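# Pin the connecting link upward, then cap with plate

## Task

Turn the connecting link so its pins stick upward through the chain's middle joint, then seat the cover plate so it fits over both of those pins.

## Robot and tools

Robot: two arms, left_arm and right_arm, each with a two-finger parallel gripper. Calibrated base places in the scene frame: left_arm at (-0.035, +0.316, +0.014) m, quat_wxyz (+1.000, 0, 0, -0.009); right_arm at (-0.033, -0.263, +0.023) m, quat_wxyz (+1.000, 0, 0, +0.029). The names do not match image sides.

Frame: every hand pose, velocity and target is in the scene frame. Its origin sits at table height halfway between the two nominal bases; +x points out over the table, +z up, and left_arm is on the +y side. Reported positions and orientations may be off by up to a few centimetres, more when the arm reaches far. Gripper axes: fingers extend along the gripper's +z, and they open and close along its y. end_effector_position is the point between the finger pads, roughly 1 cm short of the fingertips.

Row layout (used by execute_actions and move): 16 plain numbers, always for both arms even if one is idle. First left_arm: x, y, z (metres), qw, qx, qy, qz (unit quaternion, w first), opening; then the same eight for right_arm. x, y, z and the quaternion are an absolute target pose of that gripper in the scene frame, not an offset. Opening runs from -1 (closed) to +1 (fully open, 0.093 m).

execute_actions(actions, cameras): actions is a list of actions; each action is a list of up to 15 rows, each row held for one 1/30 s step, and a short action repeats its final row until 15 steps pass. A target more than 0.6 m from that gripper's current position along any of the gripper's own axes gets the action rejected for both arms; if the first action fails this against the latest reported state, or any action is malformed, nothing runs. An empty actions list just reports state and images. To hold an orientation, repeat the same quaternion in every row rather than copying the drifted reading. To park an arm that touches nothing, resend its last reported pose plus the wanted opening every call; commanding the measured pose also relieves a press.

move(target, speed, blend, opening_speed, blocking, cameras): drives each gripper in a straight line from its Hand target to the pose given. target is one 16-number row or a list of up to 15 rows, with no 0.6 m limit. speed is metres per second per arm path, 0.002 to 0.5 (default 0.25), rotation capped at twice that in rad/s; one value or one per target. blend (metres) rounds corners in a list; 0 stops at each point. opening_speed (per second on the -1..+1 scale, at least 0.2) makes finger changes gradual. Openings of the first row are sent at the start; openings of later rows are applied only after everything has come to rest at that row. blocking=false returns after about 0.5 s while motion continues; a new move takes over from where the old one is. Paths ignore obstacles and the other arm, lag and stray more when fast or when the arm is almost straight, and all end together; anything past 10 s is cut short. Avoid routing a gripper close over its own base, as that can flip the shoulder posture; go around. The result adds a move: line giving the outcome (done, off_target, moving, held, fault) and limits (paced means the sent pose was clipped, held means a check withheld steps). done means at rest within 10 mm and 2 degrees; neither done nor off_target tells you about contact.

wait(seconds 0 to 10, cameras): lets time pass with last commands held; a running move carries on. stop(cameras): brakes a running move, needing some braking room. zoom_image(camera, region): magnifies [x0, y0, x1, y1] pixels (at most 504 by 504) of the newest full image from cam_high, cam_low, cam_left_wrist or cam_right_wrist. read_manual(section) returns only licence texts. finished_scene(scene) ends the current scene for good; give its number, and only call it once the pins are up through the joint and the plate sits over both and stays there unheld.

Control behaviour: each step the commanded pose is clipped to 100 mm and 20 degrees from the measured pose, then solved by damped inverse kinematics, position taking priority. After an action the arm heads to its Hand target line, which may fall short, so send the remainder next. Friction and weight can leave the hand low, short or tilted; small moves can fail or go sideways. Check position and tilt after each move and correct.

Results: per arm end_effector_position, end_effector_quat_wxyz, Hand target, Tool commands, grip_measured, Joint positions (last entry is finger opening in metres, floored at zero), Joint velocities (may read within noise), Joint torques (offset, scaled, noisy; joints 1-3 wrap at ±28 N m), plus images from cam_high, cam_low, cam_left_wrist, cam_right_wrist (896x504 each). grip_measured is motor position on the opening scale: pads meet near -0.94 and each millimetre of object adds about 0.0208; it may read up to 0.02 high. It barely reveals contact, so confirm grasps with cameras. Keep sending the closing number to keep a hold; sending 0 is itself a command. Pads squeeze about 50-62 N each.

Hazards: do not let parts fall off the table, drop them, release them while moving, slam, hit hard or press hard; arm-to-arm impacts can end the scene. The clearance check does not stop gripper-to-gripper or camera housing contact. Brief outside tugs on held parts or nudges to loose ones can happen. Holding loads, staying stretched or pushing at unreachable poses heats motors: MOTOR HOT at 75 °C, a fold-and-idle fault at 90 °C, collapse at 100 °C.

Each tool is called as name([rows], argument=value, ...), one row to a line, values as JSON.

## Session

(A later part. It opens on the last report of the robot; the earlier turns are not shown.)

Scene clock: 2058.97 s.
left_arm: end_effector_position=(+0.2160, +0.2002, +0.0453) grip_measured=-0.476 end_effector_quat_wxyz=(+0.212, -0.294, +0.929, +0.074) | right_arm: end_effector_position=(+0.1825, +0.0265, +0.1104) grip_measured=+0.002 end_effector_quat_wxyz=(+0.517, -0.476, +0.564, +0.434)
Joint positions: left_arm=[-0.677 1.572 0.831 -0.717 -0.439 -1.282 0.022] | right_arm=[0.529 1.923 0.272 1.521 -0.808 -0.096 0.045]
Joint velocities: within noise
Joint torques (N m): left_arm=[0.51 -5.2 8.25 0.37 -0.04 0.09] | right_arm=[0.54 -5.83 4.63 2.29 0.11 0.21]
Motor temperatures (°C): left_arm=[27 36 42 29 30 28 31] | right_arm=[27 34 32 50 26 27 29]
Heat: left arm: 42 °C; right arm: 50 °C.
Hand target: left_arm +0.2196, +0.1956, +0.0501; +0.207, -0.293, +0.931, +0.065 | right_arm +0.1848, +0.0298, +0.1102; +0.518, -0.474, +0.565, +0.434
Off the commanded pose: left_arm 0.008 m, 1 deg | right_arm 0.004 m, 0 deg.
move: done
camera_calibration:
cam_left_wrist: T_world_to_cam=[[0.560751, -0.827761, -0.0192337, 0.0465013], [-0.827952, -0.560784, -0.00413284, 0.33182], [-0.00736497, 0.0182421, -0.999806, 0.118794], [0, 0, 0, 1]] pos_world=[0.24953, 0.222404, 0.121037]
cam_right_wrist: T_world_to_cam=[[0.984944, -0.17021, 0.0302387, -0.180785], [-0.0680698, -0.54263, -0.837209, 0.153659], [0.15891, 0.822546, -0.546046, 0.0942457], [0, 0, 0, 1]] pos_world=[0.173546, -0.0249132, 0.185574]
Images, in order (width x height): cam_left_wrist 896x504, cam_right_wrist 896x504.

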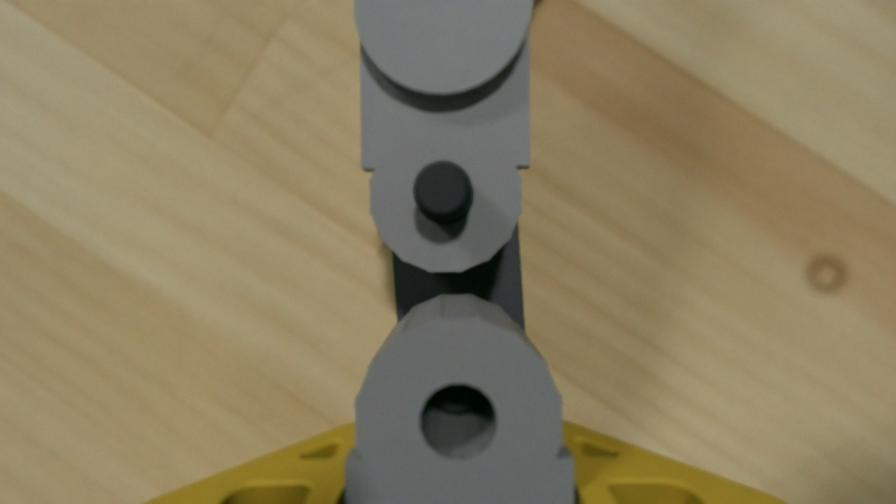

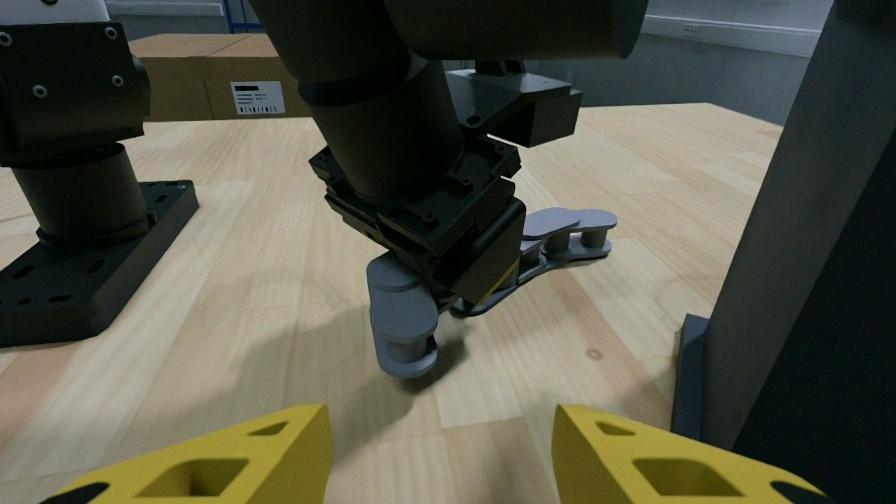

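move(target=[0.2196,0.1956,0.044,0.2064,-0.2936,0.9311,0.0651,-1,0.1849,0.0299,0.1101,0.5175,-0.4739,0.5648,0.4343,0], speed=0.02, cameras=["cam_left_wrist","cam_right_wrist"])

zoom_image(camera="cam_left_wrist", region=[400, 350, 520, 490])

Scene clock: 2076.53 s.
left_arm: end_effector_position=(+0.2161, +0.1997, +0.0430) grip_measured=-0.476 end_effector_quat_wxyz=(+0.210, -0.294, +0.930, +0.075) | right_arm: end_effector_position=(+0.1825, +0.0265, +0.1104) grip_measured=+0.002 end_effector_quat_wxyz=(+0.517, -0.476, +0.564, +0.434)
Joint positions: left_arm=[-0.677 1.581 0.831 -0.712 -0.437 -1.282 0.022] | right_arm=[0.529 1.923 0.272 1.521 -0.808 -0.096 0.045]
Joint velocities: within noise
Joint torques (N m): left_arm=[0.32 -4.96 6.99 0.57 -0.04 0.11] | right_arm=[0.66 -5.53 4.56 2.27 0.11 0.19]
Motor temperatures (°C): left_arm=[27 36 43 28 30 28 31] | right_arm=[27 34 32 50 26 27 29]
Heat: left arm: 43 °C; right arm: 50 °C.
Hand target: left_arm +0.2195, +0.1957, +0.0440; +0.206, -0.294, +0.931, +0.065 | right_arm +0.1848, +0.0298, +0.1102; +0.518, -0.474, +0.565, +0.434
Off the commanded pose: left_arm 0.006 m, 1 deg | right_arm 0.004 m, 0 deg.
move: done
camera_calibration:
cam_left_wrist: T_world_to_cam=[[0.560157, -0.828073, -0.0227982, 0.0463466], [-0.828298, -0.560288, -0.000773254, 0.331409], [-0.0121332, 0.0193168, -0.99974, 0.117315], [0, 0, 0, 1]] pos_world=[0.249967, 0.221797, 0.118598]
cam_right_wrist: T_world_to_cam=[[0.984944, -0.17021, 0.0302387, -0.180785], [-0.0680698, -0.54263, -0.837209, 0.153659], [0.15891, 0.822546, -0.546046, 0.0942457], [0, 0, 0, 1]] pos_world=[0.173546, -0.0249132, 0.185574]
Images, in order (width x height): cam_left_wrist 896x504, cam_right_wrist 896x504.

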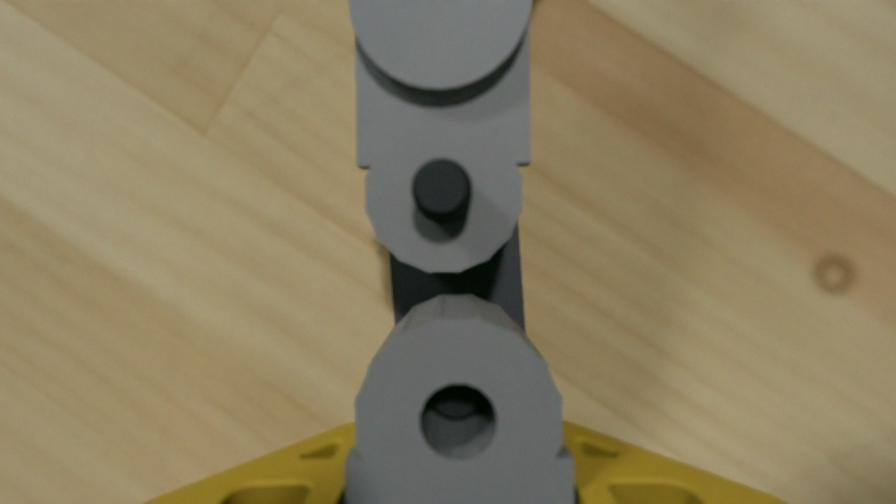

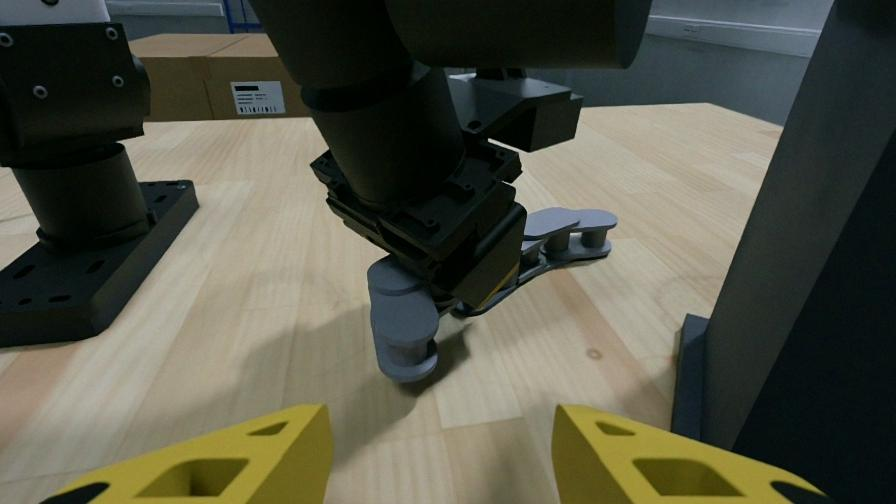

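Scaled by 3.600 from the camera's 896x504 image, which has a finer 1280x720 frame.

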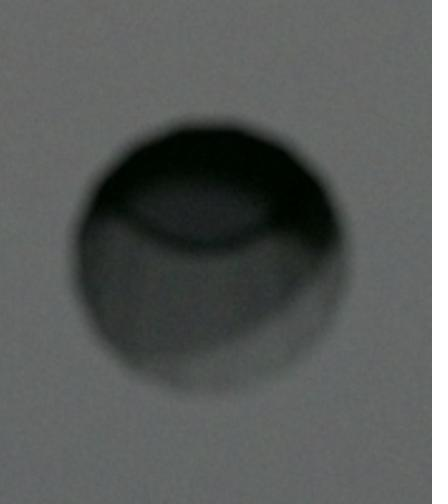

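move([
  [0.2196,0.1956,0.039,0.2064,-0.2936,0.9311,0.0651,-1,0.1849,0.0299,0.1101,0.5175,-0.4739,0.5648,0.4343,0],
  [0.2196,0.1956,0.034,0.2064,-0.2936,0.9311,0.0651,-1,0.1849,0.0299,0.1101,0.5175,-0.4739,0.5648,0.4343,0],
], speed=0.02, cameras=["cam_left_wrist","cam_right_wrist"])

zoom_image(camera="cam_left_wrist", region=[400, 350, 520, 490])

Scene clock: 2084.53 s.
left_arm: end_effector_position=(+0.2162, +0.1981, +0.0340) grip_measured=-0.476 end_effector_quat_wxyz=(+0.206, -0.293, +0.931, +0.074) | right_arm: end_effector_position=(+0.1825, +0.0265, +0.1104) grip_measured=+0.002 end_effector_quat_wxyz=(+0.517, -0.476, +0.564, +0.434)
Joint positions: left_arm=[-0.677 1.606 0.818 -0.677 -0.429 -1.282 0.022] | right_arm=[0.529 1.923 0.272 1.521 -0.808 -0.096 0.045]
Joint velocities: within noise
Joint torques (N m): left_arm=[0.29 -5.35 5.83 0.62 -0.11 0.1] | right_arm=[0.64 -5.72 4.37 2.34 0.12 0.19]
Motor temperatures (°C): left_arm=[27 37 43 28 30 28 31] | right_arm=[27 34 32 50 26 27 29]
Heat: left arm: 43 °C; right arm: 50 °C.
Hand target: left_arm +0.2195, +0.1957, +0.0341; +0.207, -0.294, +0.931, +0.065 | right_arm +0.1848, +0.0298, +0.1102; +0.518, -0.474, +0.565, +0.434
Off the commanded pose: left_arm 0.004 m, 1 deg | right_arm 0.004 m, 0 deg.
move: done
camera_calibration:
cam_left_wrist: T_world_to_cam=[[0.559316, -0.828618, -0.0236156, 0.0450219], [-0.828729, -0.559601, 0.00736252, 0.330285], [-0.019316, 0.015453, -0.999694, 0.1106], [0, 0, 0, 1]] pos_world=[0.250672, 0.220425, 0.109198]
cam_right_wrist: T_world_to_cam=[[0.984944, -0.17021, 0.0302387, -0.180785], [-0.0680698, -0.54263, -0.837209, 0.153659], [0.15891, 0.822546, -0.546046, 0.0942457], [0, 0, 0, 1]] pos_world=[0.173546, -0.0249132, 0.185574]
Images, in order (width x height): cam_left_wrist 896x504, cam_right_wrist 896x504.

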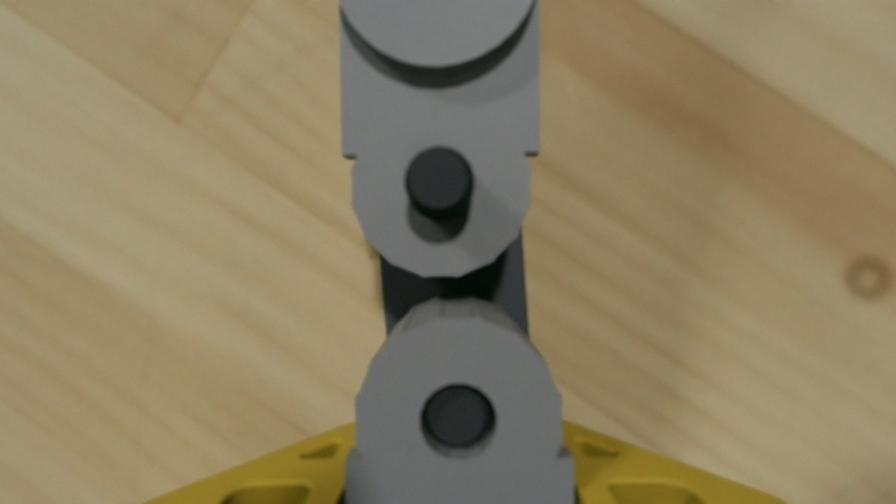

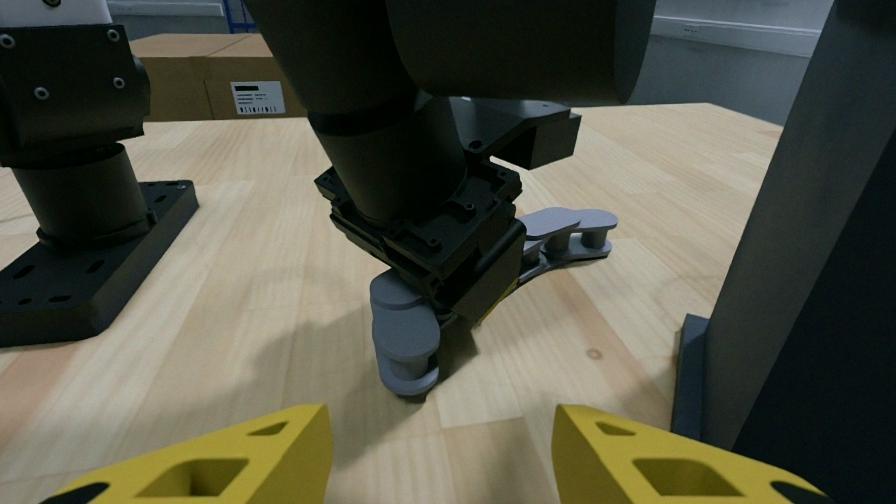

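Scaled by 3.600 from the camera's 896x504 image, which has a finer 1280x720 frame.

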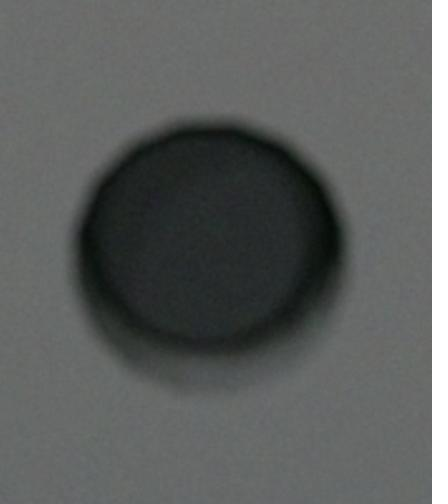

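move([
  [0.2196,0.1965,0.029,0.2064,-0.2936,0.9311,0.0651,-1,0.1849,0.0299,0.1101,0.5175,-0.4739,0.5648,0.4343,0],
  [0.2196,0.1965,0.024,0.2064,-0.2936,0.9311,0.0651,-1,0.1849,0.0299,0.1101,0.5175,-0.4739,0.5648,0.4343,0],
], speed=0.02, cameras=["cam_left_wrist","cam_right_wrist"])

zoom_image(camera="cam_left_wrist", region=[300, 250, 600, 504])

zoom_image(camera="cam_right_wrist", region=[360, 180, 620, 400])

Scene clock: 2093.77 s.
left_arm: end_effector_position=(+0.2165, +0.1984, +0.0238) grip_measured=-0.476 end_effector_quat_wxyz=(+0.206, -0.294, +0.930, +0.073) | right_arm: end_effector_position=(+0.1825, +0.0265, +0.1104) grip_measured=+0.002 end_effector_quat_wxyz=(+0.517, -0.476, +0.564, +0.434)
Joint positions: left_arm=[-0.674 1.628 0.793 -0.628 -0.427 -1.28 0.022] | right_arm=[0.529 1.923 0.272 1.521 -0.808 -0.096 0.045]
Joint velocities: within noise
Joint torques (N m): left_arm=[0.25 -5.46 5.75 0.64 -0.12 0.11] | right_arm=[0.51 -5.75 4.6 2.3 0.14 0.18]
Motor temperatures (°C): left_arm=[27 37 44 28 30 28 31] | right_arm=[27 34 32 50 26 27 29]
Heat: left arm: 44 °C; right arm: 50 °C.
Hand target: left_arm +0.2195, +0.1965, +0.0240; +0.206, -0.294, +0.931, +0.065 | right_arm +0.1848, +0.0298, +0.1102; +0.518, -0.474, +0.565, +0.434
Off the commanded pose: left_arm 0.004 m, 1 deg | right_arm 0.004 m, 0 deg.
move: done
camera_calibration:
cam_left_wrist: T_world_to_cam=[[0.5602, -0.828108, -0.0203333, 0.0444714], [-0.82815, -0.56044, 0.00862211, 0.330735], [-0.0185357, 0.0120089, -0.999756, 0.100986], [0, 0, 0, 1]] pos_world=[0.250857, 0.220972, 0.099014]
cam_right_wrist: T_world_to_cam=[[0.984944, -0.17021, 0.0302387, -0.180785], [-0.0680698, -0.54263, -0.837209, 0.153659], [0.15891, 0.822546, -0.546046, 0.0942457], [0, 0, 0, 1]] pos_world=[0.173546, -0.0249132, 0.185574]
Images, in order (width x height): cam_left_wrist 896x504, cam_right_wrist 896x504.

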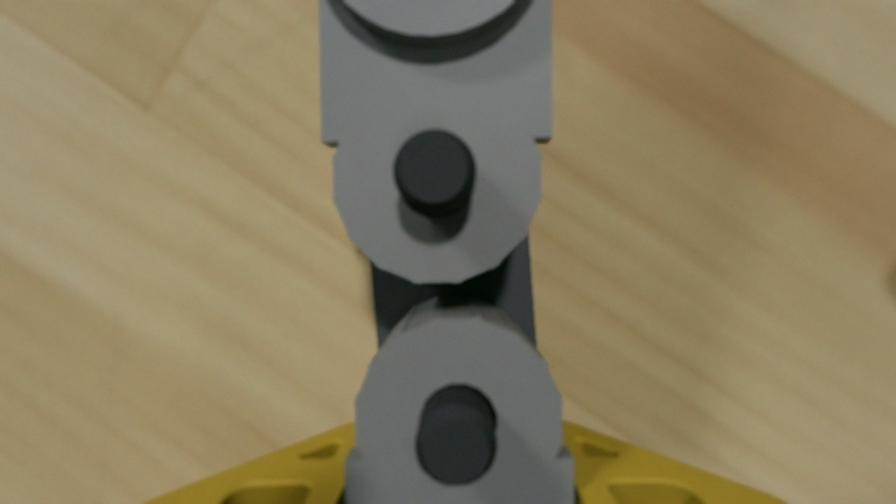

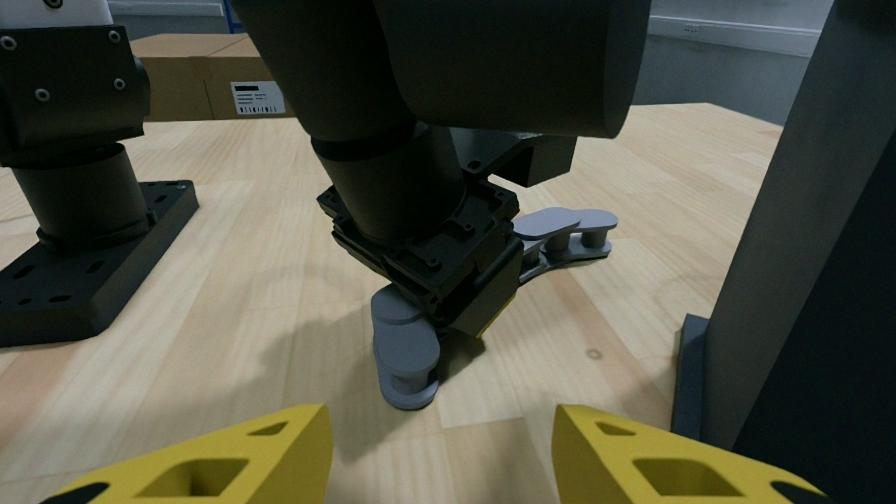

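Scaled by 1.680 from the camera's 896x504 image, which has a finer 1280x720 frame.

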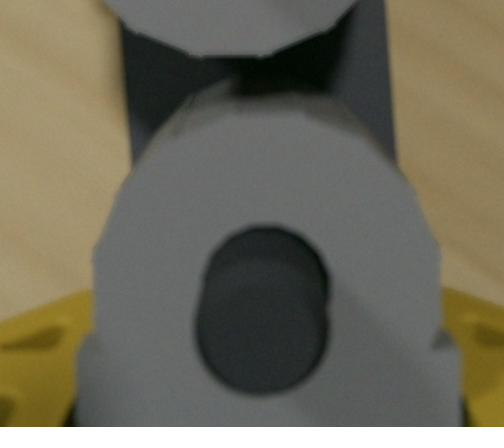

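Scaled by 1.938 from the camera's 896x504 image, which has a finer 1280x720 frame.

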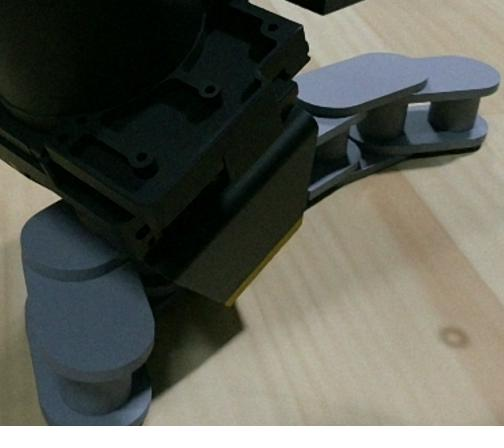

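move([
  [0.2196,0.1965,0.025,0.2064,-0.2936,0.9311,0.0651,-0.3,0.1849,0.0299,0.1101,0.5175,-0.4739,0.5648,0.4343,0],
], speed=0.02, opening_speed=0.5, cameras=["cam_left_wrist"])

move([
  [0.2196,0.1965,0.026,0.2064,-0.2936,0.9311,0.0651,0.05,0.1849,0.0299,0.1101,0.5175,-0.4739,0.5648,0.4343,0],
], speed=0.02, opening_speed=0.6, cameras=["cam_left_wrist"])

Scene clock: 2107.77 s.
left_arm: end_effector_position=(+0.2164, +0.1982, +0.0237) grip_measured=-0.301 end_effector_quat_wxyz=(+0.205, -0.294, +0.931, +0.072) | right_arm: end_effector_position=(+0.1825, +0.0265, +0.1104) grip_measured=+0.002 end_effector_quat_wxyz=(+0.517, -0.476, +0.564, +0.434)
Joint positions: left_arm=[-0.673 1.628 0.793 -0.627 -0.425 -1.28 0.031] | right_arm=[0.529 1.923 0.272 1.521 -0.808 -0.096 0.045]
Joint velocities: within noise
Joint torques (N m): left_arm=[0.27 -5.63 5.91 0.59 -0.14 0.1] | right_arm=[0.51 -5.74 4.48 2.3 0.11 0.19]
Motor temperatures (°C): left_arm=[27 37 44 28 30 28 31] | right_arm=[27 34 32 50 26 27 29]
Heat: left arm: 44 °C; right arm: 50 °C.
Hand target: left_arm +0.2197, +0.1966, +0.0251; +0.207, -0.294, +0.931, +0.065 | right_arm +0.1848, +0.0298, +0.1102; +0.518, -0.474, +0.565, +0.434
Off the commanded pose: left_arm 0.004 m, 1 deg | right_arm 0.004 m, 0 deg.
move: done
camera_calibration:
cam_left_wrist: T_world_to_cam=[[0.560027, -0.828241, -0.0196516, 0.0444268], [-0.828236, -0.560277, 0.0107146, 0.330547], [-0.0198846, 0.0102757, -0.999749, 0.101473], [0, 0, 0, 1]] pos_world=[0.250908, 0.220951, 0.0987791]
Images, in order (width x height): cam_left_wrist 896x504.

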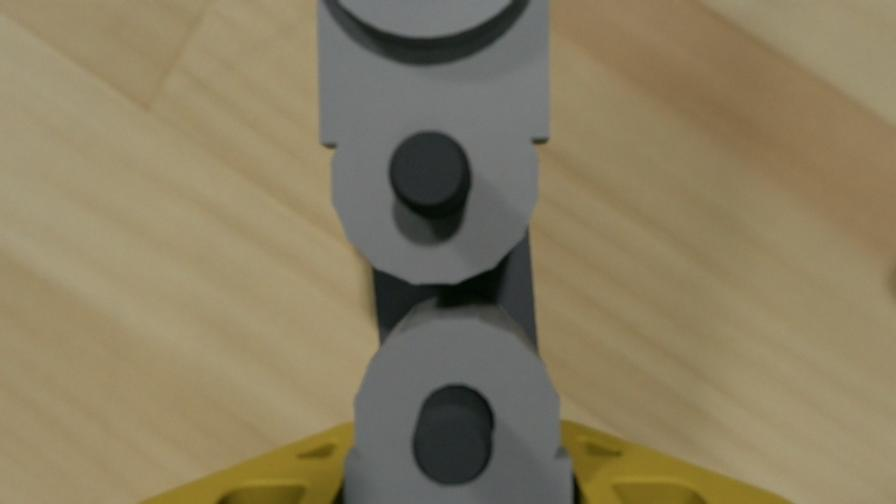

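Scene clock: 2108.57 s.
left_arm: end_effector_position=(+0.2165, +0.1982, +0.0237) grip_measured=+0.048 end_effector_quat_wxyz=(+0.205, -0.293, +0.931, +0.072) | right_arm: end_effector_position=(+0.1825, +0.0265, +0.1104) grip_measured=+0.002 end_effector_quat_wxyz=(+0.517, -0.476, +0.564, +0.434)
Joint positions: left_arm=[-0.673 1.628 0.793 -0.627 -0.425 -1.277 0.048] | right_arm=[0.529 1.923 0.272 1.521 -0.808 -0.096 0.045]
Joint velocities: within noise
Joint torques (N m): left_arm=[0.25 -5.85 6.09 0.53 -0.14 0.1] | right_arm=[0.53 -5.56 4.59 2.28 0.15 0.18]
Motor temperatures (°C): left_arm=[27 37 44 28 30 28 31] | right_arm=[27 34 32 50 26 27 29]
Heat: left arm: 44 °C; right arm: 50 °C.
Hand target: left_arm +0.2197, +0.1965, +0.0261; +0.207, -0.294, +0.931, +0.065 | right_arm +0.1848, +0.0298, +0.1102; +0.518, -0.474, +0.565, +0.434
Off the commanded pose: left_arm 0.004 m, 1 deg | right_arm 0.004 m, 0 deg.
move: done
camera_calibration:
cam_left_wrist: T_world_to_cam=[[0.558303, -0.82939, -0.0202548, 0.0449593], [-0.829392, -0.558565, 0.0106551, 0.330484], [-0.0201509, 0.0108504, -0.999738, 0.101428], [0, 0, 0, 1]] pos_world=[0.251044, 0.220785, 0.0987907]
Images, in order (width x height): cam_left_wrist 896x504.

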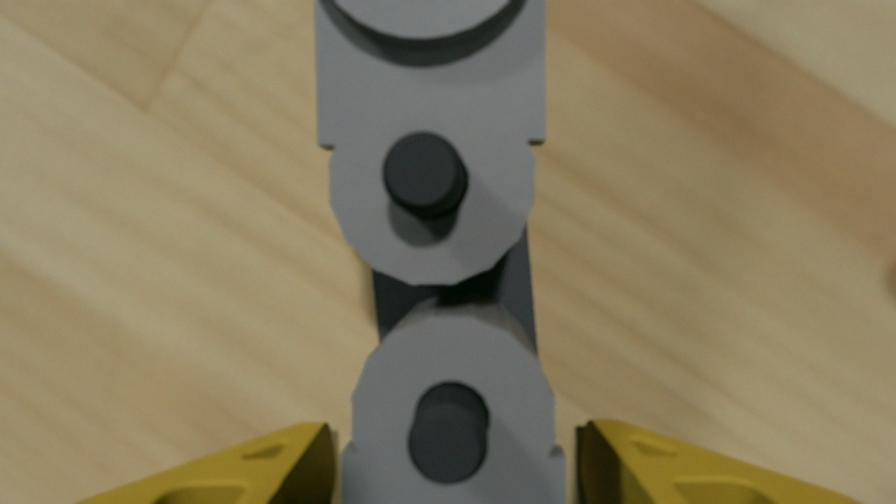

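move([
  [0.2196,0.1965,0.05,0.2064,-0.2936,0.9311,0.0651,0.05,0.1849,0.0299,0.1101,0.5175,-0.4739,0.5648,0.4343,0],
  [0.2190,0.198,0.14,0.2064,-0.2936,0.9311,0.0651,0.05,0.1849,0.0299,0.1101,0.5175,-0.4739,0.5648,0.4343,0],
], speed=[0.03,0.1], blend=[0.01,0])

zoom_image(camera="cam_right_wrist", region=[360, 180, 640, 400])

Scene clock: 2121.00 s.
left_arm: end_effector_position=(+0.2161, +0.1995, +0.1306) grip_measured=+0.048 end_effector_quat_wxyz=(+0.202, -0.292, +0.932, +0.077) | right_arm: end_effector_position=(+0.1825, +0.0265, +0.1104) grip_measured=+0.002 end_effector_quat_wxyz=(+0.517, -0.476, +0.564, +0.434)
Joint positions: left_arm=[-0.67 1.477 1.104 -1.098 -0.425 -1.273 0.048] | right_arm=[0.529 1.923 0.272 1.521 -0.808 -0.096 0.045]
Joint velocities: within noise
Joint torques (N m): left_arm=[0.25 -6.22 8.69 0.36 -0.13 0.08] | right_arm=[0.61 -5.53 4.53 2.31 0.13 0.21]
Motor temperatures (°C): left_arm=[27 37 44 28 30 28 30] | right_arm=[27 34 32 50 26 27 29]
Heat: left arm: 44 °C; right arm: 50 °C.
Hand target: left_arm +0.2189, +0.1982, +0.1399; +0.207, -0.294, +0.931, +0.065 | right_arm +0.1848, +0.0298, +0.1102; +0.518, -0.474, +0.565, +0.434
Off the commanded pose: left_arm 0.010 m, 1 deg | right_arm 0.004 m, 0 deg.
move: done
camera_calibration:
cam_left_wrist: T_world_to_cam=[[0.557454, -0.829609, -0.0315283, 0.0501622], [-0.829705, -0.558036, 0.0135939, 0.32938], [-0.0288716, 0.0185813, -0.99941, 0.208573], [0, 0, 0, 1]] pos_world=[0.251347, 0.221545, 0.205554]
cam_right_wrist: T_world_to_cam=[[0.984944, -0.17021, 0.0302387, -0.180785], [-0.0680698, -0.54263, -0.837209, 0.153659], [0.15891, 0.822546, -0.546046, 0.0942457], [0, 0, 0, 1]] pos_world=[0.173546, -0.0249132, 0.185574]

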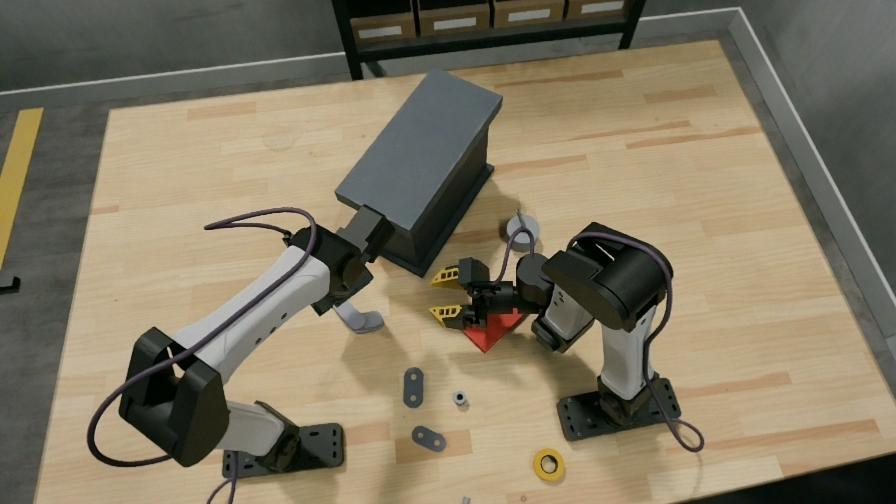

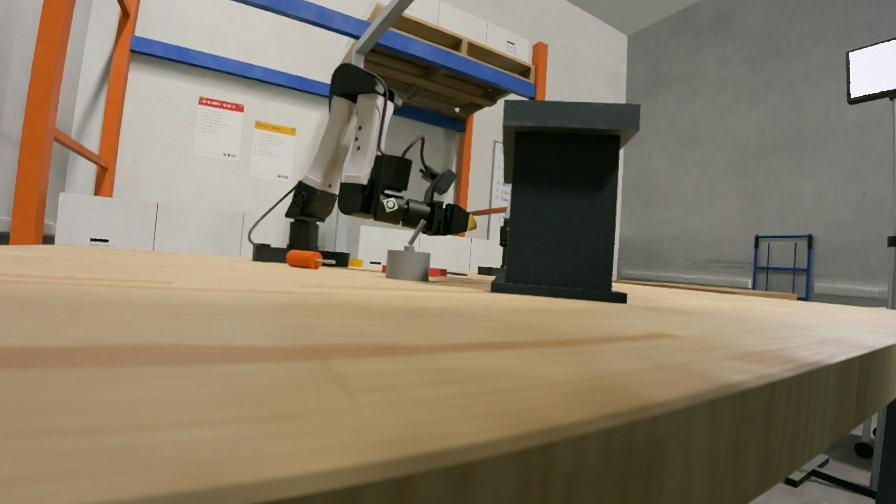

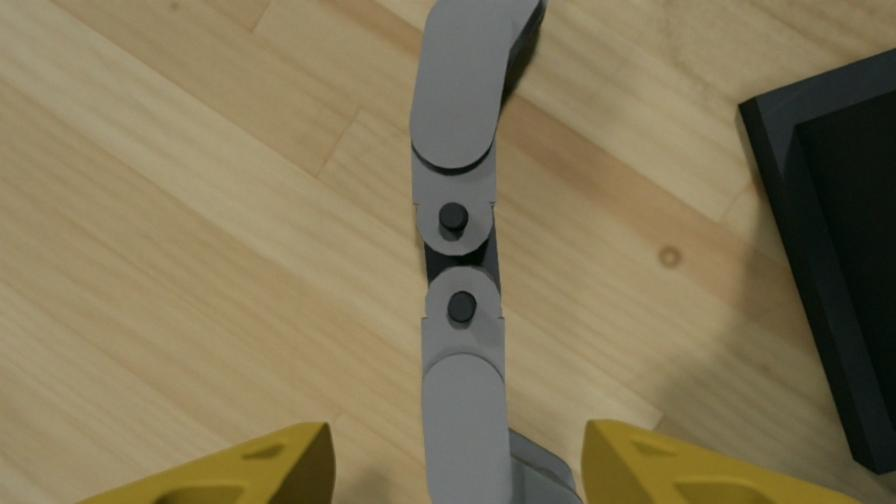

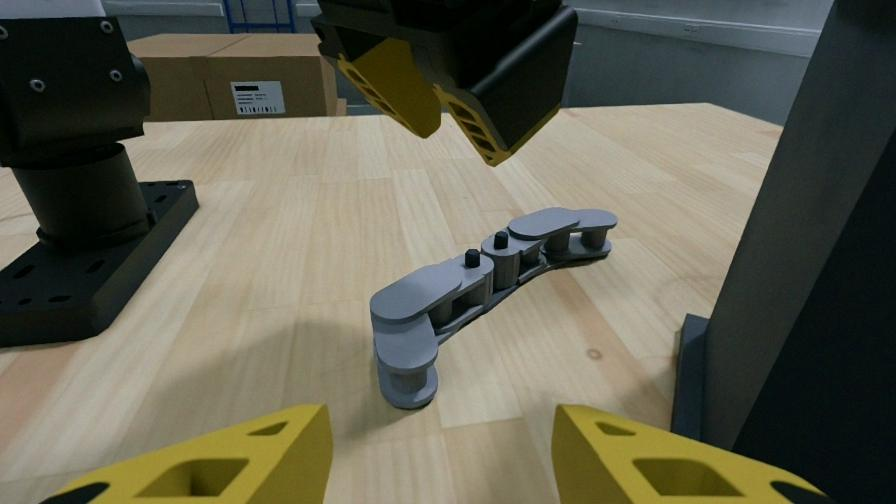

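Scaled by 1.800 from the camera's 896x504 image, which has a finer 1280x720 frame.

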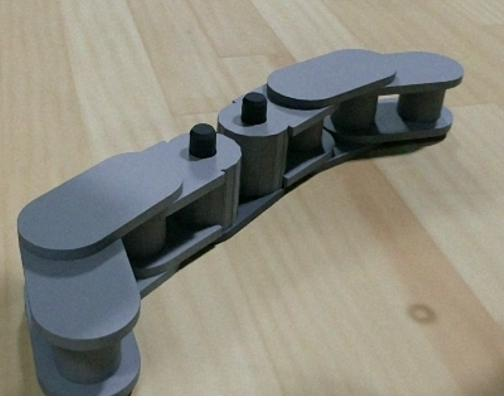

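move([
  [0.15,0.16,0.20,0.2000,0.3736,0.9020,-0.0828,0.05,0.1849,0.0299,0.1101,0.5175,-0.4739,0.5648,0.4343,0],
  [-0.002,0.114,0.20,0.0982,0.8699,0.4432,-0.1928,0.05,0.1849,0.0299,0.1101,0.5175,-0.4739,0.5648,0.4343,0],
], speed=0.25, blend=[0.04,0])

Scene clock: 2155.17 s.
left_arm: end_effector_position=(+0.0001, +0.1176, +0.1928) grip_measured=+0.048 end_effector_quat_wxyz=(+0.093, +0.867, +0.452, -0.186) | right_arm: end_effector_position=(+0.1825, +0.0265, +0.1104) grip_measured=+0.002 end_effector_quat_wxyz=(+0.517, -0.476, +0.564, +0.434)
Joint positions: left_arm=[-1.069 1.105 1.089 -1.36 0.373 1.057 0.048] | right_arm=[0.529 1.923 0.272 1.521 -0.808 -0.096 0.045]
Joint velocities: within noise
Joint torques (N m): left_arm=[-0.99 -1.74 9.03 0.57 0.51 0.09] | right_arm=[0.55 -5.67 4.53 2.29 0.15 0.18]
Motor temperatures (°C): left_arm=[27 37 48 27 30 28 29] | right_arm=[27 34 32 50 26 27 29]
Heat: left arm: 48 °C; right arm: 50 °C.
Hand target: left_arm -0.0020, +0.1141, +0.1999; +0.098, +0.870, +0.443, -0.193 | right_arm +0.1848, +0.0298, +0.1102; +0.518, -0.474, +0.565, +0.434
Off the commanded pose: left_arm 0.008 m, 2 deg | right_arm 0.004 m, 0 deg.
move: done
camera_calibration:
cam_left_wrist: T_world_to_cam=[[-0.806985, 0.590569, 0.00173577, -0.0687396], [0.59035, 0.806598, 0.029783, -0.060135], [0.0161889, 0.0250592, -0.999555, 0.265306], [0, 0, 0, 1]] pos_world=[-0.0242661, 0.0824519, 0.267098]
cam_right_wrist: T_world_to_cam=[[0.984944, -0.17021, 0.0302387, -0.180785], [-0.0680698, -0.54263, -0.837209, 0.153659], [0.15891, 0.822546, -0.546046, 0.0942457], [0, 0, 0, 1]] pos_world=[0.173546, -0.0249132, 0.185574]

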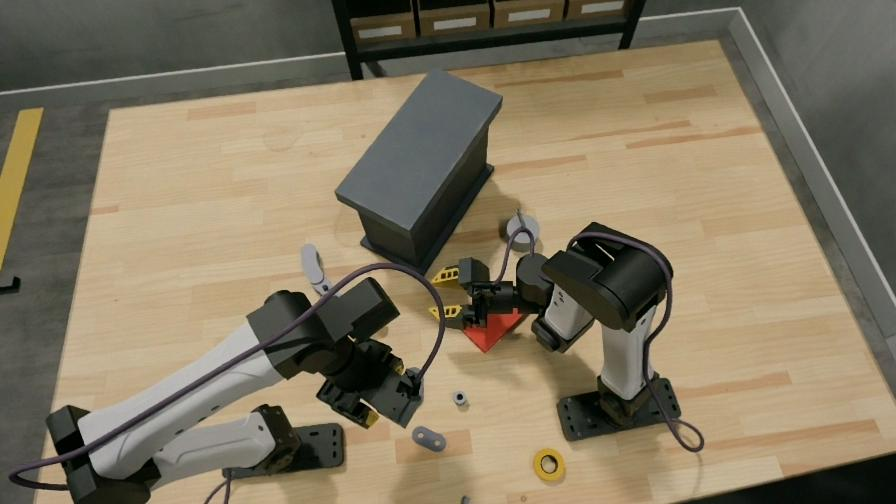

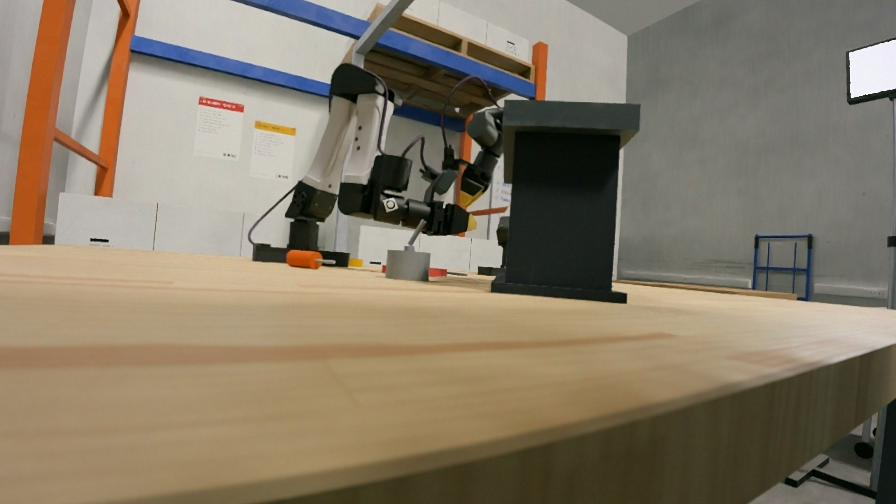

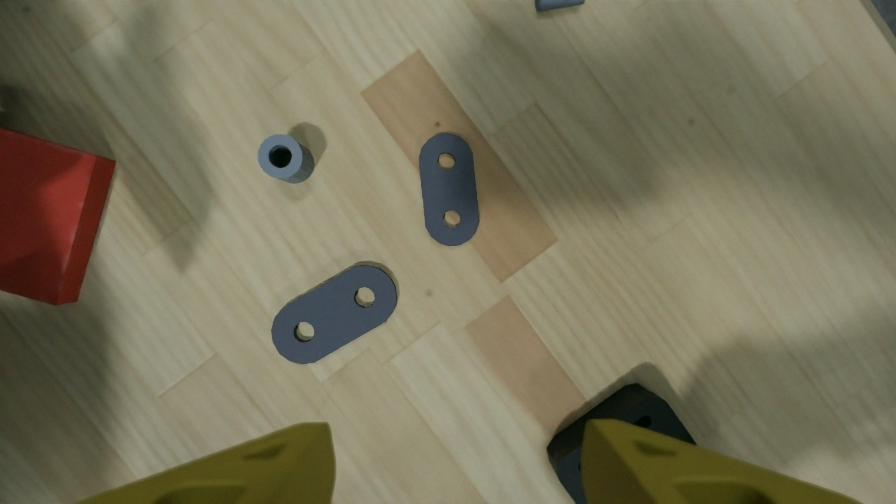

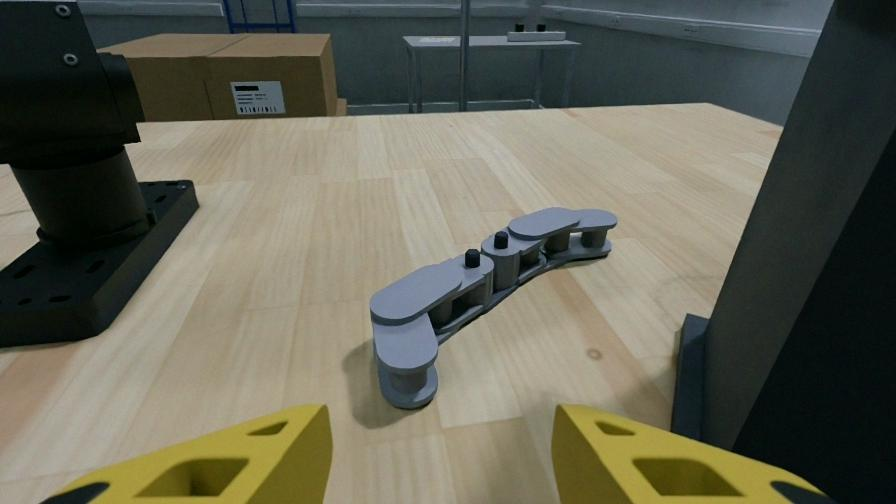

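move([
  [-0.038,0.065,0.085,0.0653,0.8586,0.4957,-0.1130,0.05,0.1849,0.0299,0.1101,0.5175,-0.4739,0.5648,0.4343,0],
], speed=0.12, cameras=["cam_left_wrist","cam_high"])

Scene clock: 2173.23 s.
left_arm: end_effector_position=(-0.0388, +0.0663, +0.0871) grip_measured=+0.048 end_effector_quat_wxyz=(+0.062, +0.859, +0.494, -0.118) | right_arm: end_effector_position=(+0.1825, +0.0265, +0.1104) grip_measured=+0.002 end_effector_quat_wxyz=(+0.517, -0.476, +0.564, +0.434)
Joint positions: left_arm=[-1.458 1.313 0.829 -0.874 0.164 0.605 0.048] | right_arm=[0.529 1.923 0.272 1.521 -0.808 -0.096 0.045]
Joint velocities: within noise
Joint torques (N m): left_arm=[-1.03 -3.45 6.35 0.85 0.1 -0.04] | right_arm=[0.64 -5.61 4.41 2.33 0.13 0.18]
Motor temperatures (°C): left_arm=[27 36 47 27 30 28 29] | right_arm=[27 34 32 50 26 27 29]
Heat: left arm: 47 °C; right arm: 50 °C.
Hand target: left_arm -0.0380, +0.0651, +0.0850; +0.065, +0.859, +0.496, -0.113 | right_arm +0.1848, +0.0298, +0.1102; +0.518, -0.474, +0.565, +0.434
Off the commanded pose: left_arm 0.003 m, 1 deg | right_arm 0.004 m, 0 deg.
move: done
camera_calibration:
cam_left_wrist: T_world_to_cam=[[-0.85223, 0.523098, 0.00845303, -0.0675214], [0.515907, 0.837612, 0.179573, -0.0106606], [0.0868541, 0.157399, -0.983708, 0.154135], [0, 0, 0, 1]] pos_world=[-0.0654312, 0.0199892, 0.154109]
Images, in order (width x height): cam_high 896x504, cam_left_wrist 896x504.

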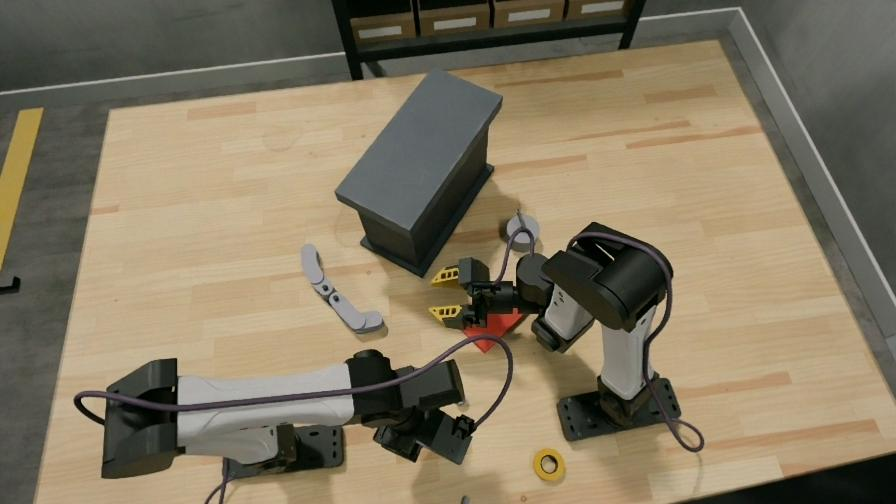

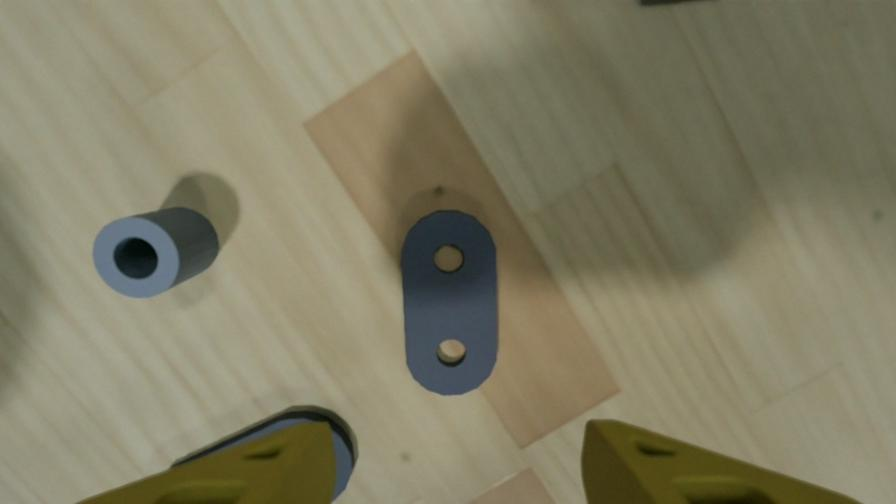

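move([
  [-0.0425,0.0555,0.045,0.0653,0.8586,0.4957,-0.1130,0.05,0.1849,0.0299,0.1101,0.5175,-0.4739,0.5648,0.4343,0],
], speed=0.08, cameras=["cam_left_wrist"])

Scene clock: 2186.40 s.
left_arm: end_effector_position=(-0.0433, +0.0562, +0.0474) grip_measured=+0.048 end_effector_quat_wxyz=(+0.062, +0.859, +0.494, -0.118) | right_arm: end_effector_position=(+0.1825, +0.0265, +0.1104) grip_measured=+0.002 end_effector_quat_wxyz=(+0.517, -0.476, +0.564, +0.434)
Joint positions: left_arm=[-1.483 1.41 0.737 -0.679 0.158 0.581 0.048] | right_arm=[0.529 1.923 0.272 1.521 -0.808 -0.096 0.045]
Joint velocities: within noise
Joint torques (N m): left_arm=[-0.99 -3.81 5.98 0.84 0.1 -0.06] | right_arm=[0.65 -5.76 4.55 2.35 0.1 0.18]
Motor temperatures (°C): left_arm=[27 35 47 28 30 28 29] | right_arm=[27 34 32 50 26 27 29]
Heat: left arm: 47 °C; right arm: 50 °C.
Hand target: left_arm -0.0425, +0.0555, +0.0451; +0.065, +0.859, +0.496, -0.113 | right_arm +0.1848, +0.0298, +0.1102; +0.518, -0.474, +0.565, +0.434
Off the commanded pose: left_arm 0.003 m, 1 deg | right_arm 0.004 m, 0 deg.
move: done
camera_calibration:
cam_left_wrist: T_world_to_cam=[[-0.85218, 0.523192, 0.00767212, -0.065656], [0.515945, 0.837756, 0.17879, 0.00730746], [0.0871141, 0.15632, -0.983857, 0.117158], [0, 0, 0, 1]] pos_world=[-0.0699271, 0.00991476, 0.114464]
Images, in order (width x height): cam_left_wrist 896x504.

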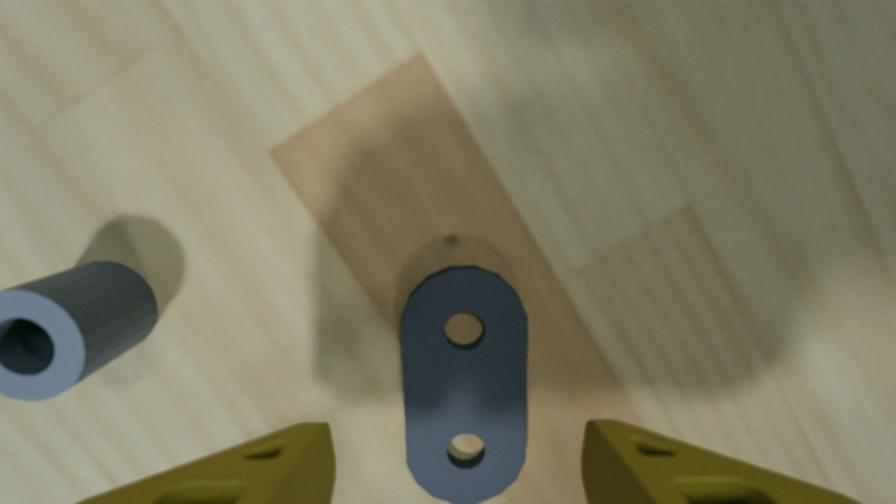

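move([
  [-0.0406,0.0636,0.032,0.0653,0.8586,0.4957,-0.1130,0.05,0.1849,0.0299,0.1101,0.5175,-0.4739,0.5648,0.4343,0],
], speed=0.05, cameras=["cam_left_wrist"])

Scene clock: 2199.40 s.
left_arm: end_effector_position=(-0.0438, +0.0645, +0.0333) grip_measured=+0.048 end_effector_quat_wxyz=(+0.059, +0.859, +0.494, -0.117) | right_arm: end_effector_position=(+0.1825, +0.0265, +0.1104) grip_measured=+0.002 end_effector_quat_wxyz=(+0.517, -0.476, +0.564, +0.434)
Joint positions: left_arm=[-1.483 1.41 0.675 -0.624 0.158 0.58 0.048] | right_arm=[0.529 1.923 0.272 1.521 -0.808 -0.096 0.045]
Joint velocities: within noise
Joint torques (N m): left_arm=[0.06 -4.12 5.67 0.82 0.12 0.04] | right_arm=[0.53 -5.55 4.56 2.3 0.12 0.18]
Motor temperatures (°C): left_arm=[27 35 45 28 30 28 29] | right_arm=[27 34 32 50 26 27 29]
Heat: left arm: 45 °C; right arm: 50 °C.
Hand target: left_arm -0.0406, +0.0636, +0.0321; +0.065, +0.859, +0.496, -0.113 | right_arm +0.1848, +0.0298, +0.1102; +0.518, -0.474, +0.565, +0.434
Off the commanded pose: left_arm 0.004 m, 1 deg | right_arm 0.004 m, 0 deg.
move: done
camera_calibration:
cam_left_wrist: T_world_to_cam=[[-0.852414, 0.522751, 0.0110197, -0.0704336], [0.515595, 0.836869, 0.183882, 0.00300825], [0.0869025, 0.162425, -0.982887, 0.101611], [0, 0, 0, 1]] pos_world=[-0.0704199, 0.0177975, 0.100095]
Images, in order (width x height): cam_left_wrist 896x504.

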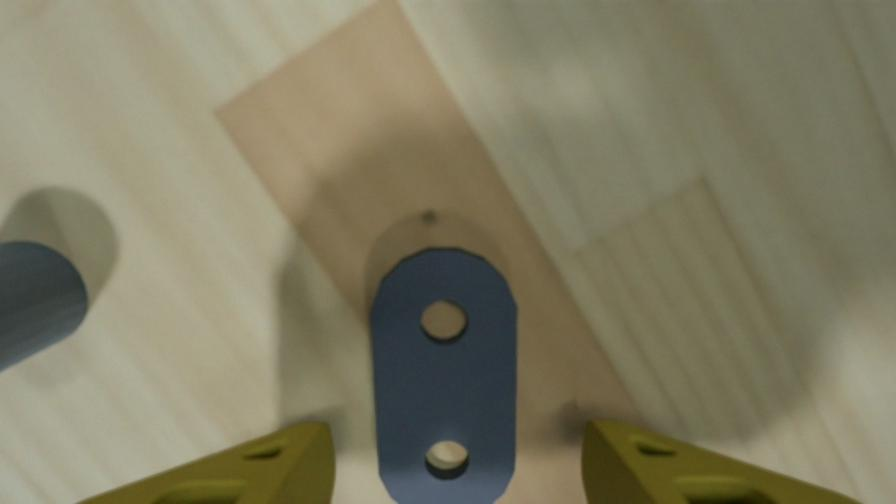

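move([
  [-0.0370,0.0622,0.0275,0.0653,0.8586,0.4957,-0.1130,0.05,0.1849,0.0299,0.1101,0.5175,-0.4739,0.5648,0.4343,0],
], speed=0.05, cameras=["cam_left_wrist"])

Scene clock: 2209.27 s.
left_arm: end_effector_position=(-0.0401, +0.0624, +0.0300) grip_measured=+0.048 end_effector_quat_wxyz=(+0.062, +0.858, +0.496, -0.117) | right_arm: end_effector_position=(+0.1825, +0.0265, +0.1104) grip_measured=+0.002 end_effector_quat_wxyz=(+0.517, -0.476, +0.564, +0.434)
Joint positions: left_arm=[-1.469 1.423 0.671 -0.603 0.158 0.59 0.048] | right_arm=[0.529 1.923 0.272 1.521 -0.808 -0.096 0.045]
Joint velocities: within noise
Joint torques (N m): left_arm=[0.31 -3.74 5.61 0.84 0.15 0.09] | right_arm=[0.53 -5.5 4.63 2.3 0.09 0.26]
Motor temperatures (°C): left_arm=[27 35 45 28 30 28 29] | right_arm=[27 34 32 50 26 27 29]
Heat: left arm: 45 °C; right arm: 50 °C.
Hand target: left_arm -0.0370, +0.0622, +0.0276; +0.065, +0.859, +0.496, -0.113 | right_arm +0.1848, +0.0298, +0.1102; +0.518, -0.474, +0.565, +0.434
Off the commanded pose: left_arm 0.004 m, 1 deg | right_arm 0.004 m, 0 deg.
move: done
camera_calibration:
cam_left_wrist: T_world_to_cam=[[-0.855181, 0.518287, 0.00661775, -0.0658295], [0.510752, 0.840437, 0.181103, 0.00311317], [0.0883014, 0.158256, -0.983442, 0.098756], [0, 0, 0, 1]] pos_world=[-0.0666065, 0.0158734, 0.0969926]
Images, in order (width x height): cam_left_wrist 896x504.

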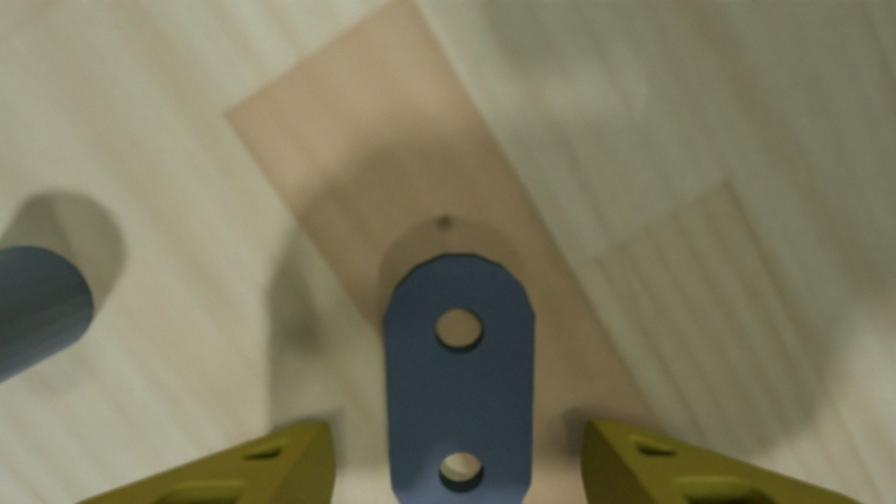

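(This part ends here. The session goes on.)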